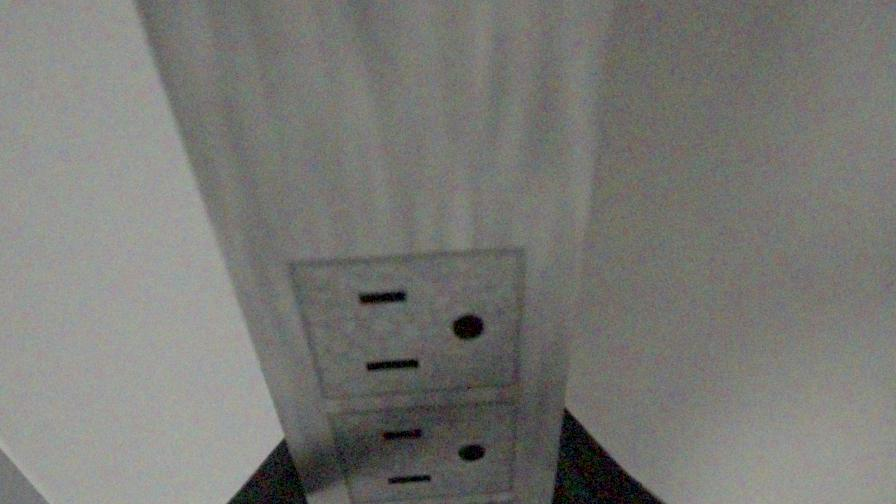

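Call:
move --target '[0.0,0.033,-0.03,0,0,0.018,-0.3,0,0,0,0,0,0,1]' --cameras '[]' --speed 0.07

Call:
execute_actions --actions '[[[0.009,0.012,0,-0.005,0,0.009,-0.3,0,0,0,0,0,0,1],[0.012,0.022,0,-0.009,0,0.012,-0.3,0,0,0,0,0,0,1],[0.007,0.029,0,-0.011,0,0.007,-0.3,0,0,0,0,0,0,1],[-0.002,0.03,0,-0.012,0,-0.002,-0.3,0,0,0,0,0,0,1],[-0.01,0.026,0,-0.01,0,-0.01,-0.3,0,0,0,0,0,0,1],[-0.011,0.018,0,-0.007,0,-0.011,-0.3,0,0,0,0,0,0,1],[-0.005,0.006,0,-0.002,0,-0.005,-0.3,0,0,0,0,0,0,1],[0.005,-0.006,0,0.002,0,0.005,-0.3,0,0,0,0,0,0,1],[0.011,-0.018,0,0.007,0,0.011,-0.3,0,0,0,0,0,0,1],[0.01,-0.026,0,0.01,0,0.01,-0.3,0,0,0,0,0,0,1],[0.002,-0.03,0,0.012,0,0.002,-0.3,0,0,0,0,0,0,1],[-0.007,-0.029,0,0.011,0,-0.007,-0.3,0,0,0,0,0,0,1],[-0.012,-0.022,0,0.009,0,-0.012,-0.3,0,0,0,0,0,0,1],[-0.009,-0.012,0,0.005,0,-0.009,-0.3,0,0,0,0,0,0,1],[0,0,0,0,0,0,-0.3,0,0,0,0,0,0,1]],[[0.0045,0.006,0,-0.0025,0,0.0045,-0.3,0,0,0,0,0,0,1],[0.006,0.011,0,-0.0045,0,0.006,-0.3,0,0,0,0,0,0,1],[0.0035,0.0145,0,-0.0055,0,0.0035,-0.3,0,0,0,0,0,0,1],[-0.001,0.015,0,-0.006,0,-0.001,-0.3,0,0,0,0,0,0,1],[-0.005,0.013,0,-0.005,0,-0.005,-0.3,0,0,0,0,0,0,1],[-0.0055,0.009,0,-0.0035,0,-0.0055,-0.3,0,0,0,0,0,0,1],[-0.0025,0.003,0,-0.001,0,-0.0025,-0.3,0,0,0,0,0,0,1],[0.0025,-0.003,0,0.001,0,0.0025,-0.3,0,0,0,0,0,0,1],[0.0055,-0.009,0,0.0035,0,0.0055,-0.3,0,0,0,0,0,0,1],[0.005,-0.013,0,0.005,0,0.005,-0.3,0,0,0,0,0,0,1],[0.001,-0.015,0,0.006,0,0.001,-0.3,0,0,0,0,0,0,1],[-0.0035,-0.0145,0,0.0055,0,-0.0035,-0.3,0,0,0,0,0,0,1],[-0.006,-0.011,0,0.0045,0,-0.006,-0.3,0,0,0,0,0,0,1],[-0.0045,-0.006,0,0.0025,0,-0.0045,-0.3,0,0,0,0,0,0,1],[0,0,0,0,0,0,-0.3,0,0,0,0,0,0,1]]]'

Scene clock: 915.77 s.
left_arm: end_effector_position=(+0.3221, +0.0375, +0.2961) grip_measured=+0.025 grip_effort_nm=-1.05 end_effector_quat_wxyz=(+0.711, +0.640, +0.182, +0.229) | right_arm: end_effector_position=(+0.3688, -0.3946, +0.0946) grip_measured=+1.000 grip_effort_nm=0.02 end_effector_quat_wxyz=(+0.567, +0.132, +0.804, -0.116)
Joint positions: left_arm=[-0.368 1.205 0.56 0.784 0.593 1.528 0.048] | right_arm=[-0.029 1.527 0.342 0.837 0.269 0.057 0.094]
Joint torques (N m): left_arm=[0.28 -6.09 7.49 1.46 0.33 -0.24] | right_arm=[-0.05 -5.15 5.33 1.94 0.1 0.01]
Heat: left arm: 49 °C; right arm: 44 °C.
Hand target: left_arm +0.3105, +0.0364, +0.3102; +0.723, +0.633, +0.165, +0.220 | right_arm +0.3733, -0.3951, +0.1062; +0.581, +0.133, +0.795, -0.116
Off the commanded pose: left_arm 0.018 m, 3 deg | right_arm 0.012 m, 2 deg.
move: off_target (left_arm, right_arm)
No camera images: "cameras" was empty.

Scene clock: 917.07 s.
left_arm: end_effector_position=(+0.3192, +0.0398, +0.2878) grip_measured=+0.025 grip_effort_nm=-1.05 end_effector_quat_wxyz=(+0.704, +0.648, +0.181, +0.227) | right_arm: end_effector_position=(+0.3688, -0.3946, +0.0946) grip_measured=+1.000 grip_effort_nm=0.02 end_effector_quat_wxyz=(+0.567, +0.132, +0.804, -0.116)
Joint positions: left_arm=[-0.36 1.193 0.54 0.768 0.605 1.545 0.048] | right_arm=[-0.029 1.527 0.342 0.837 0.269 0.057 0.094]
Joint torques (N m): left_arm=[-0.2 -5.26 8.91 1.59 0.23 -0.45] | right_arm=[-0.12 -5.07 5.44 1.97 0.09 0]
Heat: left arm: 49 °C; right arm: 44 °C.
Hand target: left_arm +0.3105, +0.0363, +0.3102; +0.723, +0.633, +0.165, +0.220 | right_arm +0.3733, -0.3951, +0.1062; +0.581, +0.133, +0.795, -0.116
Off the commanded pose: left_arm 0.024 m, 3 deg | right_arm 0.012 m, 2 deg.

Call:
move --pt "-0.008 0.014 0.0 0.030 0 -0.017 -0.3 0 0 0 0 0 0 1" --pt "-0.008 0.014 0.045 0.030 0 -0.017 -0.3 0 0 0 0 0 0 1" --cameras '[]' --speed 0.07

Call:
execute_actions --actions '[[[0.0045,0.006,0,-0.0025,0,0.0045,-0.3,0,0,0,0,0,0,1],[0.006,0.011,0,-0.0045,0,0.006,-0.3,0,0,0,0,0,0,1],[0.0035,0.0145,0,-0.0055,0,0.0035,-0.3,0,0,0,0,0,0,1],[-0.001,0.015,0,-0.006,0,-0.001,-0.3,0,0,0,0,0,0,1],[-0.005,0.013,0,-0.005,0,-0.005,-0.3,0,0,0,0,0,0,1],[-0.0055,0.009,0,-0.0035,0,-0.0055,-0.3,0,0,0,0,0,0,1],[-0.0025,0.003,0,-0.001,0,-0.0025,-0.3,0,0,0,0,0,0,1],[0.0025,-0.003,0,0.001,0,0.0025,-0.3,0,0,0,0,0,0,1],[0.0055,-0.009,0,0.0035,0,0.0055,-0.3,0,0,0,0,0,0,1],[0.005,-0.013,0,0.005,0,0.005,-0.3,0,0,0,0,0,0,1],[0.001,-0.015,0,0.006,0,0.001,-0.3,0,0,0,0,0,0,1],[-0.0035,-0.0145,0,0.0055,0,-0.0035,-0.3,0,0,0,0,0,0,1],[-0.006,-0.011,0,0.0045,0,-0.006,-0.3,0,0,0,0,0,0,1],[-0.0045,-0.006,0,0.0025,0,-0.0045,-0.3,0,0,0,0,0,0,1],[0,0,0,0,0,0,-0.3,0,0,0,0,0,0,1]]]'

Scene clock: 939.40 s.
left_arm: end_effector_position=(+0.3231, +0.0213, +0.2886) grip_measured=+0.025 grip_effort_nm=-1.05 end_effector_quat_wxyz=(+0.674, +0.680, +0.217, +0.191) | right_arm: end_effector_position=(+0.3688, -0.3946, +0.0946) grip_measured=+1.000 grip_effort_nm=0.03 end_effector_quat_wxyz=(+0.567, +0.132, +0.804, -0.116)
Joint positions: left_arm=[-0.426 1.187 0.666 0.5 0.541 1.548 0.048] | right_arm=[-0.029 1.527 0.342 0.837 0.269 0.057 0.094]
Joint torques (N m): left_arm=[-1.07 -3.74 12.31 1.71 0.25 -0.24] | right_arm=[-0.2 -5.12 5.37 1.96 0.11 0.03]
Heat: left arm: 48 °C; right arm: 44 °C.
Hand target: left_arm +0.3195, +0.0119, +0.3222; +0.698, +0.662, +0.192, +0.193 | right_arm +0.3733, -0.3951, +0.1062; +0.581, +0.133, +0.795, -0.116
Off the commanded pose: left_arm 0.035 m, 4 deg | right_arm 0.012 m, 2 deg.
move: off_target (left_arm, right_arm)
No camera images: "cameras" was empty.

Scene clock: 940.20 s.
left_arm: end_effector_position=(+0.3248, +0.0186, +0.2896) grip_measured=+0.025 grip_effort_nm=-1.05 end_effector_quat_wxyz=(+0.673, +0.681, +0.213, +0.195) | right_arm: end_effector_position=(+0.3688, -0.3946, +0.0946) grip_measured=+1.000 grip_effort_nm=0.02 end_effector_quat_wxyz=(+0.567, +0.132, +0.804, -0.116)
Joint positions: left_arm=[-0.434 1.197 0.676 0.499 0.533 1.561 0.048] | right_arm=[-0.029 1.527 0.342 0.837 0.269 0.057 0.094]
Joint torques (N m): left_arm=[-0.51 -4.37 11.49 1.71 0.29 -0.4] | right_arm=[0.01 -5.14 5.42 2 0.1 0.01]
Heat: left arm: 48 °C; right arm: 44 °C.
Hand target: left_arm +0.3194, +0.0119, +0.3222; +0.698, +0.662, +0.192, +0.193 | right_arm +0.3733, -0.3951, +0.1062; +0.581, +0.133, +0.795, -0.116
Off the commanded pose: left_arm 0.034 m, 4 deg | right_arm 0.012 m, 2 deg.

Call:
execute_actions --actions '[[[0.0,0.0,0.004,0,0,0,-0.3,0,0,0,0,0,0,1],[0.0,-0.003,0.006,0,0,0,-0.3,0,0,0,0,0,0,1],[0.0,-0.006,0.008,0,0,0,-0.3,0,0,0,0,0,0,1],[0.0,-0.009,0.01,0,0,0,-0.3,0,0,0,0,0,0,1],[0.0,-0.012,0.012,0,0,0,-0.3,0,0,0,0,0,0,1],[0.0,-0.015,0.014,0,0,0,-0.3,0,0,0,0,0,0,1],[0.0,-0.015,0.016,0,0,0,-0.3,0,0,0,0,0,0,1]],[[0.0045,0.006,0,-0.0025,0,0.0045,-0.3,0,0,0,0,0,0,1],[0.006,0.011,0,-0.0045,0,0.006,-0.3,0,0,0,0,0,0,1],[0.0035,0.0145,0,-0.0055,0,0.0035,-0.3,0,0,0,0,0,0,1],[-0.001,0.015,0,-0.006,0,-0.001,-0.3,0,0,0,0,0,0,1],[-0.005,0.013,0,-0.005,0,-0.005,-0.3,0,0,0,0,0,0,1],[-0.0055,0.009,0,-0.0035,0,-0.0055,-0.3,0,0,0,0,0,0,1],[-0.0025,0.003,0,-0.001,0,-0.0025,-0.3,0,0,0,0,0,0,1],[0.0025,-0.003,0,0.001,0,0.0025,-0.3,0,0,0,0,0,0,1],[0.0055,-0.012,0,0.0035,0,0.0055,-0.3,0,0,0,0,0,0,1],[0.005,-0.016,0,0.005,0,0.005,-0.3,0,0,0,0,0,0,1],[0.001,-0.019,0,0.006,0,0.001,-0.3,0,0,0,0,0,0,1],[-0.0035,-0.019,0,0.0055,0,-0.0035,-0.3,0,0,0,0,0,0,1],[-0.006,-0.018,0,0.0045,0,-0.006,-0.3,0,0,0,0,0,0,1],[-0.0045,-0.014,0,0.0025,0,-0.0045,-0.3,0,0,0,0,0,0,1],[0,-0.01,0,0,0,0,-0.3,0,0,0,0,0,0,1]]]'

Scene clock: 952.20 s.
left_arm: end_effector_position=(+0.3288, +0.0144, +0.2829) grip_measured=+0.025 grip_effort_nm=-1.05 end_effector_quat_wxyz=(+0.671, +0.683, +0.217, +0.191) | right_arm: end_effector_position=(+0.3688, -0.3946, +0.0946) grip_measured=+1.000 grip_effort_nm=0.02 end_effector_quat_wxyz=(+0.567, +0.132, +0.804, -0.116)
Joint positions: left_arm=[-0.442 1.23 0.676 0.524 0.526 1.556 0.048] | right_arm=[-0.029 1.527 0.342 0.837 0.269 0.057 0.094]
Joint torques (N m): left_arm=[-1.61 -3.02 9.55 2.29 0.09 -0.32] | right_arm=[-0.14 -5.12 5.39 1.99 0.09 0.03]
Heat: left arm: 47 °C; right arm: 44 °C.
Hand target: left_arm +0.3247, +0.0030, +0.3077; +0.698, +0.662, +0.192, +0.193 | right_arm +0.3733, -0.3951, +0.1062; +0.581, +0.133, +0.795, -0.116
Off the commanded pose: left_arm 0.028 m, 5 deg | right_arm 0.012 m, 2 deg.

Call:
execute_actions --actions '[[[0.0045,0.006,0,-0.0025,0,0.0065,-0.3,0,0,0,0,0,0,1],[0.006,0.011,0,-0.0045,0,0.008,-0.3,0,0,0,0,0,0,1],[0.0035,0.0145,0,-0.0055,0,0.0055,-0.3,0,0,0,0,0,0,1],[-0.001,0.015,0,-0.006,0,0.002,-0.3,0,0,0,0,0,0,1],[-0.006,0.013,0,-0.005,0,-0.002,-0.3,0,0,0,0,0,0,1],[-0.0065,0.009,0,-0.0035,0,-0.0025,-0.3,0,0,0,0,0,0,1],[-0.0035,0.003,0,-0.001,0,0.0005,-0.3,0,0,0,0,0,0,1],[0.0015,-0.003,0,0.001,0,0.0055,-0.3,0,0,0,0,0,0,1],[0.0035,-0.012,0,0.0035,0,0.0085,-0.3,0,0,0,0,0,0,1],[0.003,-0.016,0,0.005,0,0.008,-0.3,0,0,0,0,0,0,1],[-0.001,-0.019,0,0.006,0,0.004,-0.3,0,0,0,0,0,0,1],[-0.0055,-0.02,0,0.0055,0,-0.0005,-0.3,0,0,0,0,0,0,1],[-0.008,-0.018,0,0.0045,0,-0.003,-0.3,0,0,0,0,0,0,1],[-0.0065,-0.014,0,0.0025,0,-0.0015,-0.3,0,0,0,0,0,0,1],[-0.003,-0.01,0,0,0,0.003,-0.3,0,0,0,0,0,0,1]],[[0.0045,0.006,0,-0.0025,0,0.0065,-0.3,0,0,0,0,0,0,1],[0.006,0.011,0,-0.0045,0,0.008,-0.3,0,0,0,0,0,0,1],[0.0035,0.0145,0,-0.0055,0,0.0055,-0.3,0,0,0,0,0,0,1],[-0.001,0.015,0,-0.006,0,0.002,-0.3,0,0,0,0,0,0,1],[-0.006,0.013,0,-0.005,0,-0.002,-0.3,0,0,0,0,0,0,1],[-0.0065,0.009,0,-0.0035,0,-0.0025,-0.3,0,0,0,0,0,0,1],[-0.0035,0.003,0,-0.001,0,0.0005,-0.3,0,0,0,0,0,0,1],[0.0015,-0.003,0,0.001,0,0.0055,-0.3,0,0,0,0,0,0,1],[0.0035,-0.012,0,0.0035,0,0.0085,-0.3,0,0,0,0,0,0,1],[0.003,-0.016,0,0.005,0,0.008,-0.3,0,0,0,0,0,0,1],[-0.001,-0.019,0,0.006,0,0.004,-0.3,0,0,0,0,0,0,1],[-0.0055,-0.02,0,0.0055,0,-0.0005,-0.3,0,0,0,0,0,0,1],[-0.008,-0.018,0,0.0045,0,-0.003,-0.3,0,0,0,0,0,0,1],[-0.0065,-0.014,0,0.0025,0,-0.0015,-0.3,0,0,0,0,0,0,1],[-0.003,-0.01,0,0,0,0.003,-0.3,0,0,0,0,0,0,1]]]'

Scene clock: 966.30 s.
left_arm: end_effector_position=(+0.3285, +0.0142, +0.2832) grip_measured=+0.025 grip_effort_nm=-1.05 end_effector_quat_wxyz=(+0.675, +0.678, +0.213, +0.198) | right_arm: end_effector_position=(+0.3688, -0.3946, +0.0946) grip_measured=+1.000 grip_effort_nm=0.02 end_effector_quat_wxyz=(+0.567, +0.132, +0.804, -0.116)
Joint positions: left_arm=[-0.446 1.233 0.661 0.561 0.517 1.556 0.048] | right_arm=[-0.029 1.527 0.342 0.837 0.269 0.057 0.094]
Joint torques (N m): left_arm=[-2.48 -2.37 7.47 2.4 0.01 -0.05] | right_arm=[-0.1 -5.19 5.35 1.95 0.09 0]
Heat: left arm: 49 °C; right arm: 44 °C.
Hand target: left_arm +0.3219, +0.0006, +0.2957; +0.696, +0.664, +0.186, +0.200 | right_arm +0.3733, -0.3951, +0.1062; +0.581, +0.133, +0.795, -0.116
Off the commanded pose: left_arm 0.020 m, 4 deg | right_arm 0.012 m, 2 deg.

Call:
execute_actions --actions '[[[0.0135,0.016,-0.003,-0.0025,0,0.0045,-0.3,0,0,0,0,0,0,1],[0.018,0.03,-0.006,-0.0045,0,0.006,-0.3,0,0,0,0,0,0,1],[0.0105,0.038,-0.006,-0.0055,0,0.0035,-0.3,0,0,0,0,0,0,1],[-0.003,0.04,-0.006,-0.006,0,-0.001,-0.3,0,0,0,0,0,0,1],[-0.015,0.034,-0.006,-0.005,0,-0.005,-0.3,0,0,0,0,0,0,1],[-0.0165,0.023,-0.006,-0.0035,0,-0.0055,-0.3,0,0,0,0,0,0,1],[-0.0075,0.008,-0.006,-0.001,0,-0.0025,-0.3,0,0,0,0,0,0,1],[0.0075,-0.008,-0.006,0.001,0,0.0025,-0.3,0,0,0,0,0,0,1],[0.0165,-0.023,-0.006,0.0035,0,0.0055,-0.3,0,0,0,0,0,0,1],[0.015,-0.034,-0.006,0.005,0,0.005,-0.3,0,0,0,0,0,0,1],[0.003,-0.04,-0.006,0.006,0,0.001,-0.3,0,0,0,0,0,0,1],[-0.0105,-0.038,-0.006,0.0055,0,-0.0035,-0.3,0,0,0,0,0,0,1],[-0.018,-0.03,-0.006,0.0045,0,-0.006,-0.3,0,0,0,0,0,0,1],[-0.0135,-0.016,-0.006,0.0025,0,-0.0045,-0.3,0,0,0,0,0,0,1],[0,0,-0.006,0,0,0,-0.3,0,0,0,0,0,0,1]]]'

Scene clock: 978.83 s.
left_arm: end_effector_position=(+0.3274, +0.0139, +0.2712) grip_measured=+0.025 grip_effort_nm=-1.05 end_effector_quat_wxyz=(+0.676, +0.675, +0.210, +0.209) | right_arm: end_effector_position=(+0.3688, -0.3946, +0.0946) grip_measured=+1.000 grip_effort_nm=0.02 end_effector_quat_wxyz=(+0.567, +0.132, +0.804, -0.116)
Joint positions: left_arm=[-0.457 1.25 0.61 0.64 0.495 1.568 0.048] | right_arm=[-0.029 1.527 0.342 0.837 0.269 0.057 0.094]
Joint torques (N m): left_arm=[-1.01 -4.41 10.36 1.6 0.35 -0.23] | right_arm=[-0.1 -4.97 5.38 1.95 0.1 -0.02]
Heat: left arm: 51 °C; right arm: 44 °C.
Hand target: left_arm +0.3200, +0.0036, +0.2956; +0.696, +0.664, +0.186, +0.199 | right_arm +0.3733, -0.3951, +0.1062; +0.581, +0.133, +0.795, -0.116
Off the commanded pose: left_arm 0.027 m, 4 deg | right_arm 0.012 m, 2 deg.

Call:
execute_actions --actions '[[[0.0135,0.016,0.003,-0.0025,0,-0.002,-0.3,0,0,0,0,0,0,1],[0.018,0.03,0.006,-0.0045,0,-0.004,-0.3,0,0,0,0,0,0,1],[0.0105,0.038,0.006,-0.0055,0,-0.006,-0.3,0,0,0,0,0,0,1],[-0.003,0.04,0.006,-0.006,0,-0.007,-0.3,0,0,0,0,0,0,1],[-0.015,0.034,0.006,-0.005,0,-0.011,-0.3,0,0,0,0,0,0,1],[-0.0165,0.023,0.006,-0.0035,0,-0.0115,-0.3,0,0,0,0,0,0,1],[-0.0075,0.008,0.006,-0.001,0,-0.0085,-0.3,0,0,0,0,0,0,1],[0.0075,-0.008,0.006,0.001,0,-0.0035,-0.3,0,0,0,0,0,0,1],[0.0165,-0.023,0.006,0.0035,0,-0.0005,-0.3,0,0,0,0,0,0,1],[0.015,-0.034,0.006,0.005,0,-0.001,-0.3,0,0,0,0,0,0,1],[0.003,-0.04,0.006,0.006,0,-0.005,-0.3,0,0,0,0,0,0,1],[-0.0105,-0.038,0.006,0.0055,0,-0.0095,-0.3,0,0,0,0,0,0,1],[-0.018,-0.03,0.006,0.0045,0,-0.012,-0.3,0,0,0,0,0,0,1],[-0.0135,-0.016,0.006,0.0025,0,-0.0105,-0.3,0,0,0,0,0,0,1],[-0.003,0.004,0.006,0,0,-0.007,-0.3,0,0,0,0,0,0,1]]]'

Scene clock: 989.87 s.
left_arm: end_effector_position=(+0.3278, +0.0138, +0.2715) grip_measured=+0.025 grip_effort_nm=-1.05 end_effector_quat_wxyz=(+0.678, +0.673, +0.209, +0.209) | right_arm: end_effector_position=(+0.3688, -0.3946, +0.0946) grip_measured=+1.000 grip_effort_nm=0.02 end_effector_quat_wxyz=(+0.567, +0.132, +0.804, -0.116)
Joint positions: left_arm=[-0.455 1.254 0.609 0.652 0.498 1.565 0.048] | right_arm=[-0.029 1.527 0.342 0.837 0.269 0.057 0.094]
Joint torques (N m): left_arm=[-2.11 -4.49 11.64 1.38 0.18 -0.46] | right_arm=[-0.02 -5.16 5.42 1.97 0.05 0.01]
Heat: left arm: 49 °C; right arm: 44 °C.
Hand target: left_arm +0.3203, -0.0003, +0.2982; +0.699, +0.662, +0.193, +0.192 | right_arm +0.3733, -0.3951, +0.1062; +0.581, +0.133, +0.795, -0.116
Off the commanded pose: left_arm 0.031 m, 4 deg | right_arm 0.012 m, 2 deg.

Call:
execute_actions --actions '[[[0.0135,0.016,0,-0.0025,0,-0.004,-0.3,0,0,0,0,0,0,1],[0.018,0.03,0,-0.0045,0,-0.008,-0.3,0,0,0,0,0,0,1],[0.0105,0.038,0,-0.0055,0,-0.01,-0.3,0,0,0,0,0,0,1],[-0.003,0.04,0,-0.006,0,-0.01,-0.3,0,0,0,0,0,0,1],[-0.015,0.034,0,-0.005,0,-0.01,-0.3,0,0,0,0,0,0,1],[-0.0165,0.023,0,-0.0035,0,-0.006,-0.3,0,0,0,0,0,0,1],[-0.0075,0.008,0,-0.001,0,-0.002,-0.3,0,0,0,0,0,0,1],[0.0075,-0.008,0,0.001,0,0.002,-0.3,0,0,0,0,0,0,1],[0.0165,-0.023,0,0.0035,0,0.006,-0.3,0,0,0,0,0,0,1],[0.015,-0.034,0,0.005,0,0.01,-0.3,0,0,0,0,0,0,1],[0.003,-0.04,0,0.006,0,0.01,-0.3,0,0,0,0,0,0,1],[-0.0105,-0.038,0,0.0055,0,0.01,-0.3,0,0,0,0,0,0,1],[-0.018,-0.03,0,0.0045,0,0.008,-0.3,0,0,0,0,0,0,1],[-0.0135,-0.016,0,0.0025,0,0.004,-0.3,0,0,0,0,0,0,1],[0,0,0,0,0,0,-0.3,0,0,0,0,0,0,1]],[[-0.0135,0.016,0,-0.0025,0,0.004,-0.3,0,0,0,0,0,0,1],[-0.018,0.03,0,-0.0045,0,0.008,-0.3,0,0,0,0,0,0,1],[-0.0105,0.038,0,-0.0055,0,0.01,-0.3,0,0,0,0,0,0,1],[0.003,0.04,0,-0.006,0,0.01,-0.3,0,0,0,0,0,0,1],[0.015,0.034,0,-0.005,0,0.01,-0.3,0,0,0,0,0,0,1],[0.0165,0.023,0,-0.0035,0,0.006,-0.3,0,0,0,0,0,0,1],[0.0075,0.008,0,-0.001,0,0.002,-0.3,0,0,0,0,0,0,1],[-0.0075,-0.008,0,0.001,0,-0.002,-0.3,0,0,0,0,0,0,1],[-0.0165,-0.023,0,0.0035,0,-0.006,-0.3,0,0,0,0,0,0,1],[-0.015,-0.034,0,0.005,0,-0.01,-0.3,0,0,0,0,0,0,1],[-0.003,-0.04,0,0.006,0,-0.01,-0.3,0,0,0,0,0,0,1],[0.0105,-0.038,0,0.0055,0,-0.01,-0.3,0,0,0,0,0,0,1],[0.018,-0.03,0,0.0045,0,-0.008,-0.3,0,0,0,0,0,0,1],[0.0135,-0.016,0,0.0025,0,-0.004,-0.3,0,0,0,0,0,0,1],[0,0,0,0,0,0,-0.3,0,0,0,0,0,0,1]]]' --cameras '["cam_left_wrist"]'

Scene clock: 1006.50 s.
left_arm: end_effector_position=(+0.3268, +0.0125, +0.2745) grip_measured=+0.025 grip_effort_nm=-1.05 end_effector_quat_wxyz=(+0.679, +0.674, +0.208, +0.203) | right_arm: end_effector_position=(+0.3688, -0.3946, +0.0946) grip_measured=+1.000 grip_effort_nm=0.02 end_effector_quat_wxyz=(+0.567, +0.132, +0.804, -0.116)
Joint positions: left_arm=[-0.455 1.251 0.62 0.638 0.508 1.56 0.048] | right_arm=[-0.029 1.527 0.342 0.837 0.269 0.057 0.094]
Joint torques (N m): left_arm=[-2.17 -4.22 10.92 1.52 0.06 -0.38] | right_arm=[-0.06 -5.04 5.41 1.96 0.08 0.01]
Heat: left arm: 49 °C; right arm: 44 °C.
Hand target: left_arm +0.3203, -0.0003, +0.2981; +0.698, +0.662, +0.193, +0.192 | right_arm +0.3733, -0.3951, +0.1062; +0.581, +0.133, +0.795, -0.116
Off the commanded pose: left_arm 0.028 m, 3 deg | right_arm 0.012 m, 2 deg.
Images, in order (width x height): cam_left_wrist 896x504.

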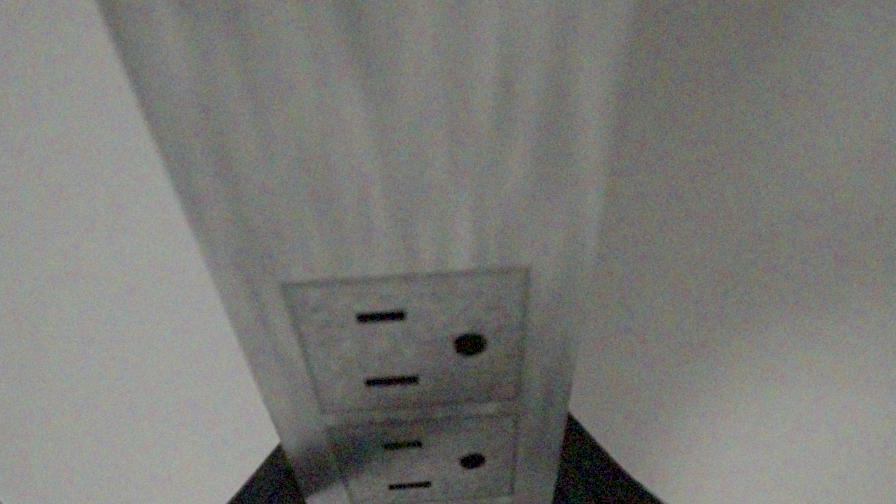

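Call:
execute_actions --actions '[[[0.009,0.016,0,-0.0025,0,-0.004,-0.3,0,0,0,0,0,0,1],[0.013,0.03,0,-0.0045,0,-0.008,-0.3,0,0,0,0,0,0,1],[0.005,0.038,0,-0.0055,0,-0.01,-0.3,0,0,0,0,0,0,1],[-0.008,0.04,0,-0.006,0,-0.01,-0.3,0,0,0,0,0,0,1],[-0.021,0.034,0,-0.005,0,-0.01,-0.3,0,0,0,0,0,0,1],[-0.023,0.023,0,-0.0035,0,-0.006,-0.3,0,0,0,0,0,0,1],[-0.014,0.008,0,-0.001,0,-0.002,-0.3,0,0,0,0,0,0,1],[0.0,-0.008,0,0.001,0,0.002,-0.3,0,0,0,0,0,0,1],[0.0085,-0.023,0,0.0035,0,0.006,-0.3,0,0,0,0,0,0,1],[0.007,-0.034,0,0.005,0,0.01,-0.3,0,0,0,0,0,0,1],[-0.005,-0.04,0,0.006,0,0.01,-0.3,0,0,0,0,0,0,1],[-0.0185,-0.038,0,0.0055,0,0.01,-0.3,0,0,0,0,0,0,1],[-0.026,-0.03,0,0.0045,0,0.008,-0.3,0,0,0,0,0,0,1],[-0.0215,-0.016,0,0.0025,0,0.004,-0.3,0,0,0,0,0,0,1],[-0.008,0,0,0,0,-0.001,-0.3,0,0,0,0,0,0,1]]]'

Scene clock: 1045.60 s.
left_arm: end_effector_position=(+0.3255, +0.0047, +0.2719) grip_measured=+0.025 grip_effort_nm=-1.05 end_effector_quat_wxyz=(+0.675, +0.675, +0.211, +0.210) | right_arm: end_effector_position=(+0.3688, -0.3946, +0.0946) grip_measured=+1.000 grip_effort_nm=0.02 end_effector_quat_wxyz=(+0.567, +0.132, +0.804, -0.116)
Joint positions: left_arm=[-0.497 1.259 0.62 0.639 0.451 1.569 0.048] | right_arm=[-0.029 1.527 0.342 0.837 0.269 0.057 0.094]
Joint torques (N m): left_arm=[-0.5 -5.49 10.52 1.45 0.49 -0.52] | right_arm=[0.06 -5.09 5.52 1.95 0.11 0.02]
Heat: left arm: 48 °C; right arm: 44 °C.
Hand target: left_arm +0.3162, -0.0028, +0.2982; +0.699, +0.662, +0.194, +0.191 | right_arm +0.3733, -0.3951, +0.1062; +0.581, +0.133, +0.795, -0.116
Off the commanded pose: left_arm 0.029 m, 4 deg | right_arm 0.012 m, 2 deg.

Call:
wait --seconds 0.1 --cameras '["cam_left_wrist","cam_head_left","cam_high"]'

Call:
zoom_image --camera "cam_high" --region '[370, 60, 520, 260]'

Scene clock: 1050.63 s.
left_arm: end_effector_position=(+0.3255, +0.0047, +0.2719) grip_measured=+0.025 grip_effort_nm=-1.05 end_effector_quat_wxyz=(+0.675, +0.675, +0.211, +0.210) | right_arm: end_effector_position=(+0.3688, -0.3946, +0.0946) grip_measured=+1.000 grip_effort_nm=0.02 end_effector_quat_wxyz=(+0.567, +0.132, +0.804, -0.116)
Joint positions: left_arm=[-0.497 1.259 0.62 0.639 0.451 1.569 0.048] | right_arm=[-0.029 1.527 0.342 0.837 0.269 0.057 0.094]
Joint torques (N m): left_arm=[-0.36 -5.55 10.44 1.45 0.5 -0.5] | right_arm=[-0.02 -5.04 5.38 1.96 0.09 0.02]
Heat: left arm: 48 °C; right arm: 44 °C.
Hand target: left_arm +0.3162, -0.0028, +0.2982; +0.699, +0.662, +0.194, +0.191 | right_arm +0.3733, -0.3951, +0.1062; +0.581, +0.133, +0.795, -0.116
Tool commands: left_gripper/opening=-0.3 right_gripper/opening=+1.0
Off the commanded pose: left_arm 0.029 m, 4 deg | right_arm 0.012 m, 2 deg.
wait: 0.10 s; at rest from the start
Images, in order (width x height): cam_head_left 896x504, cam_high 896x504, cam_left_wrist 896x504.

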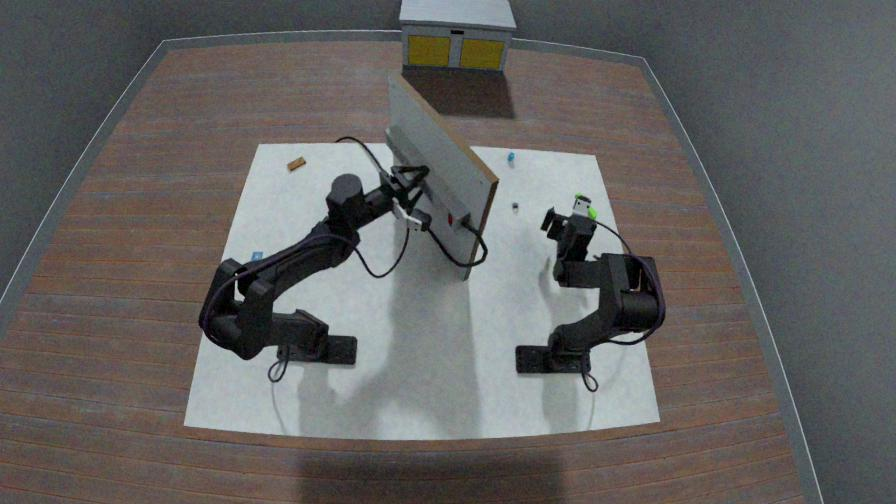

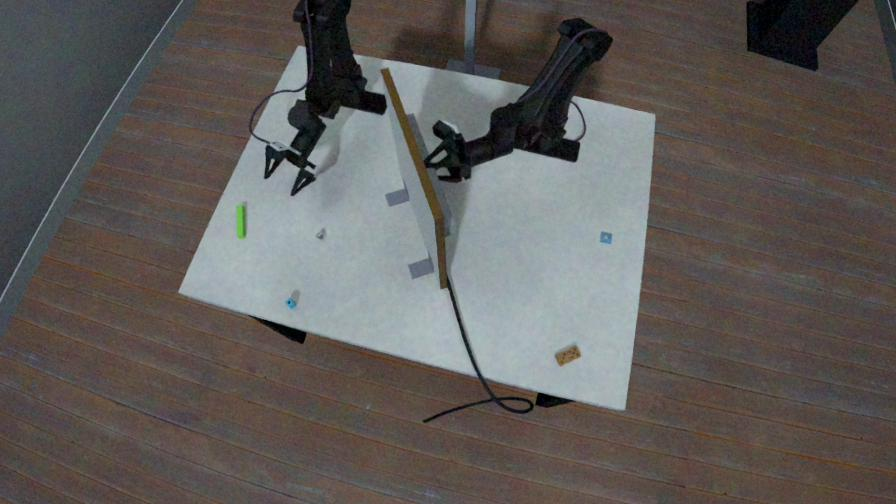

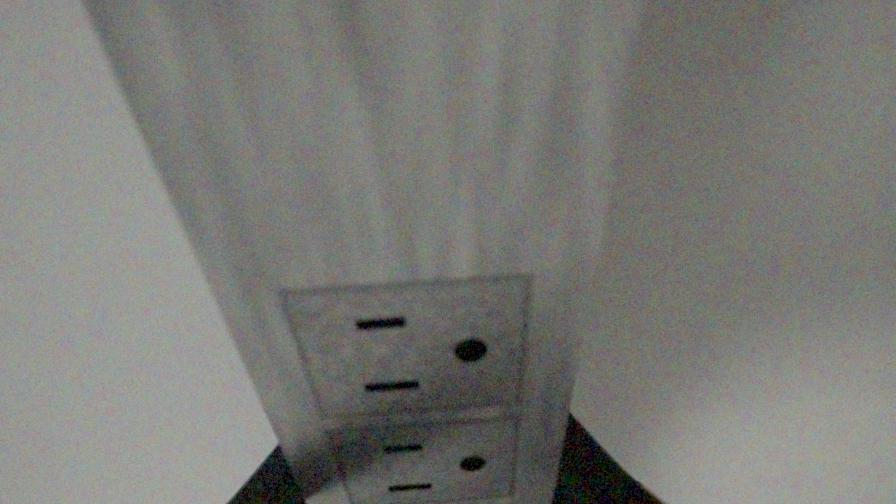

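Scaled by 2.520.

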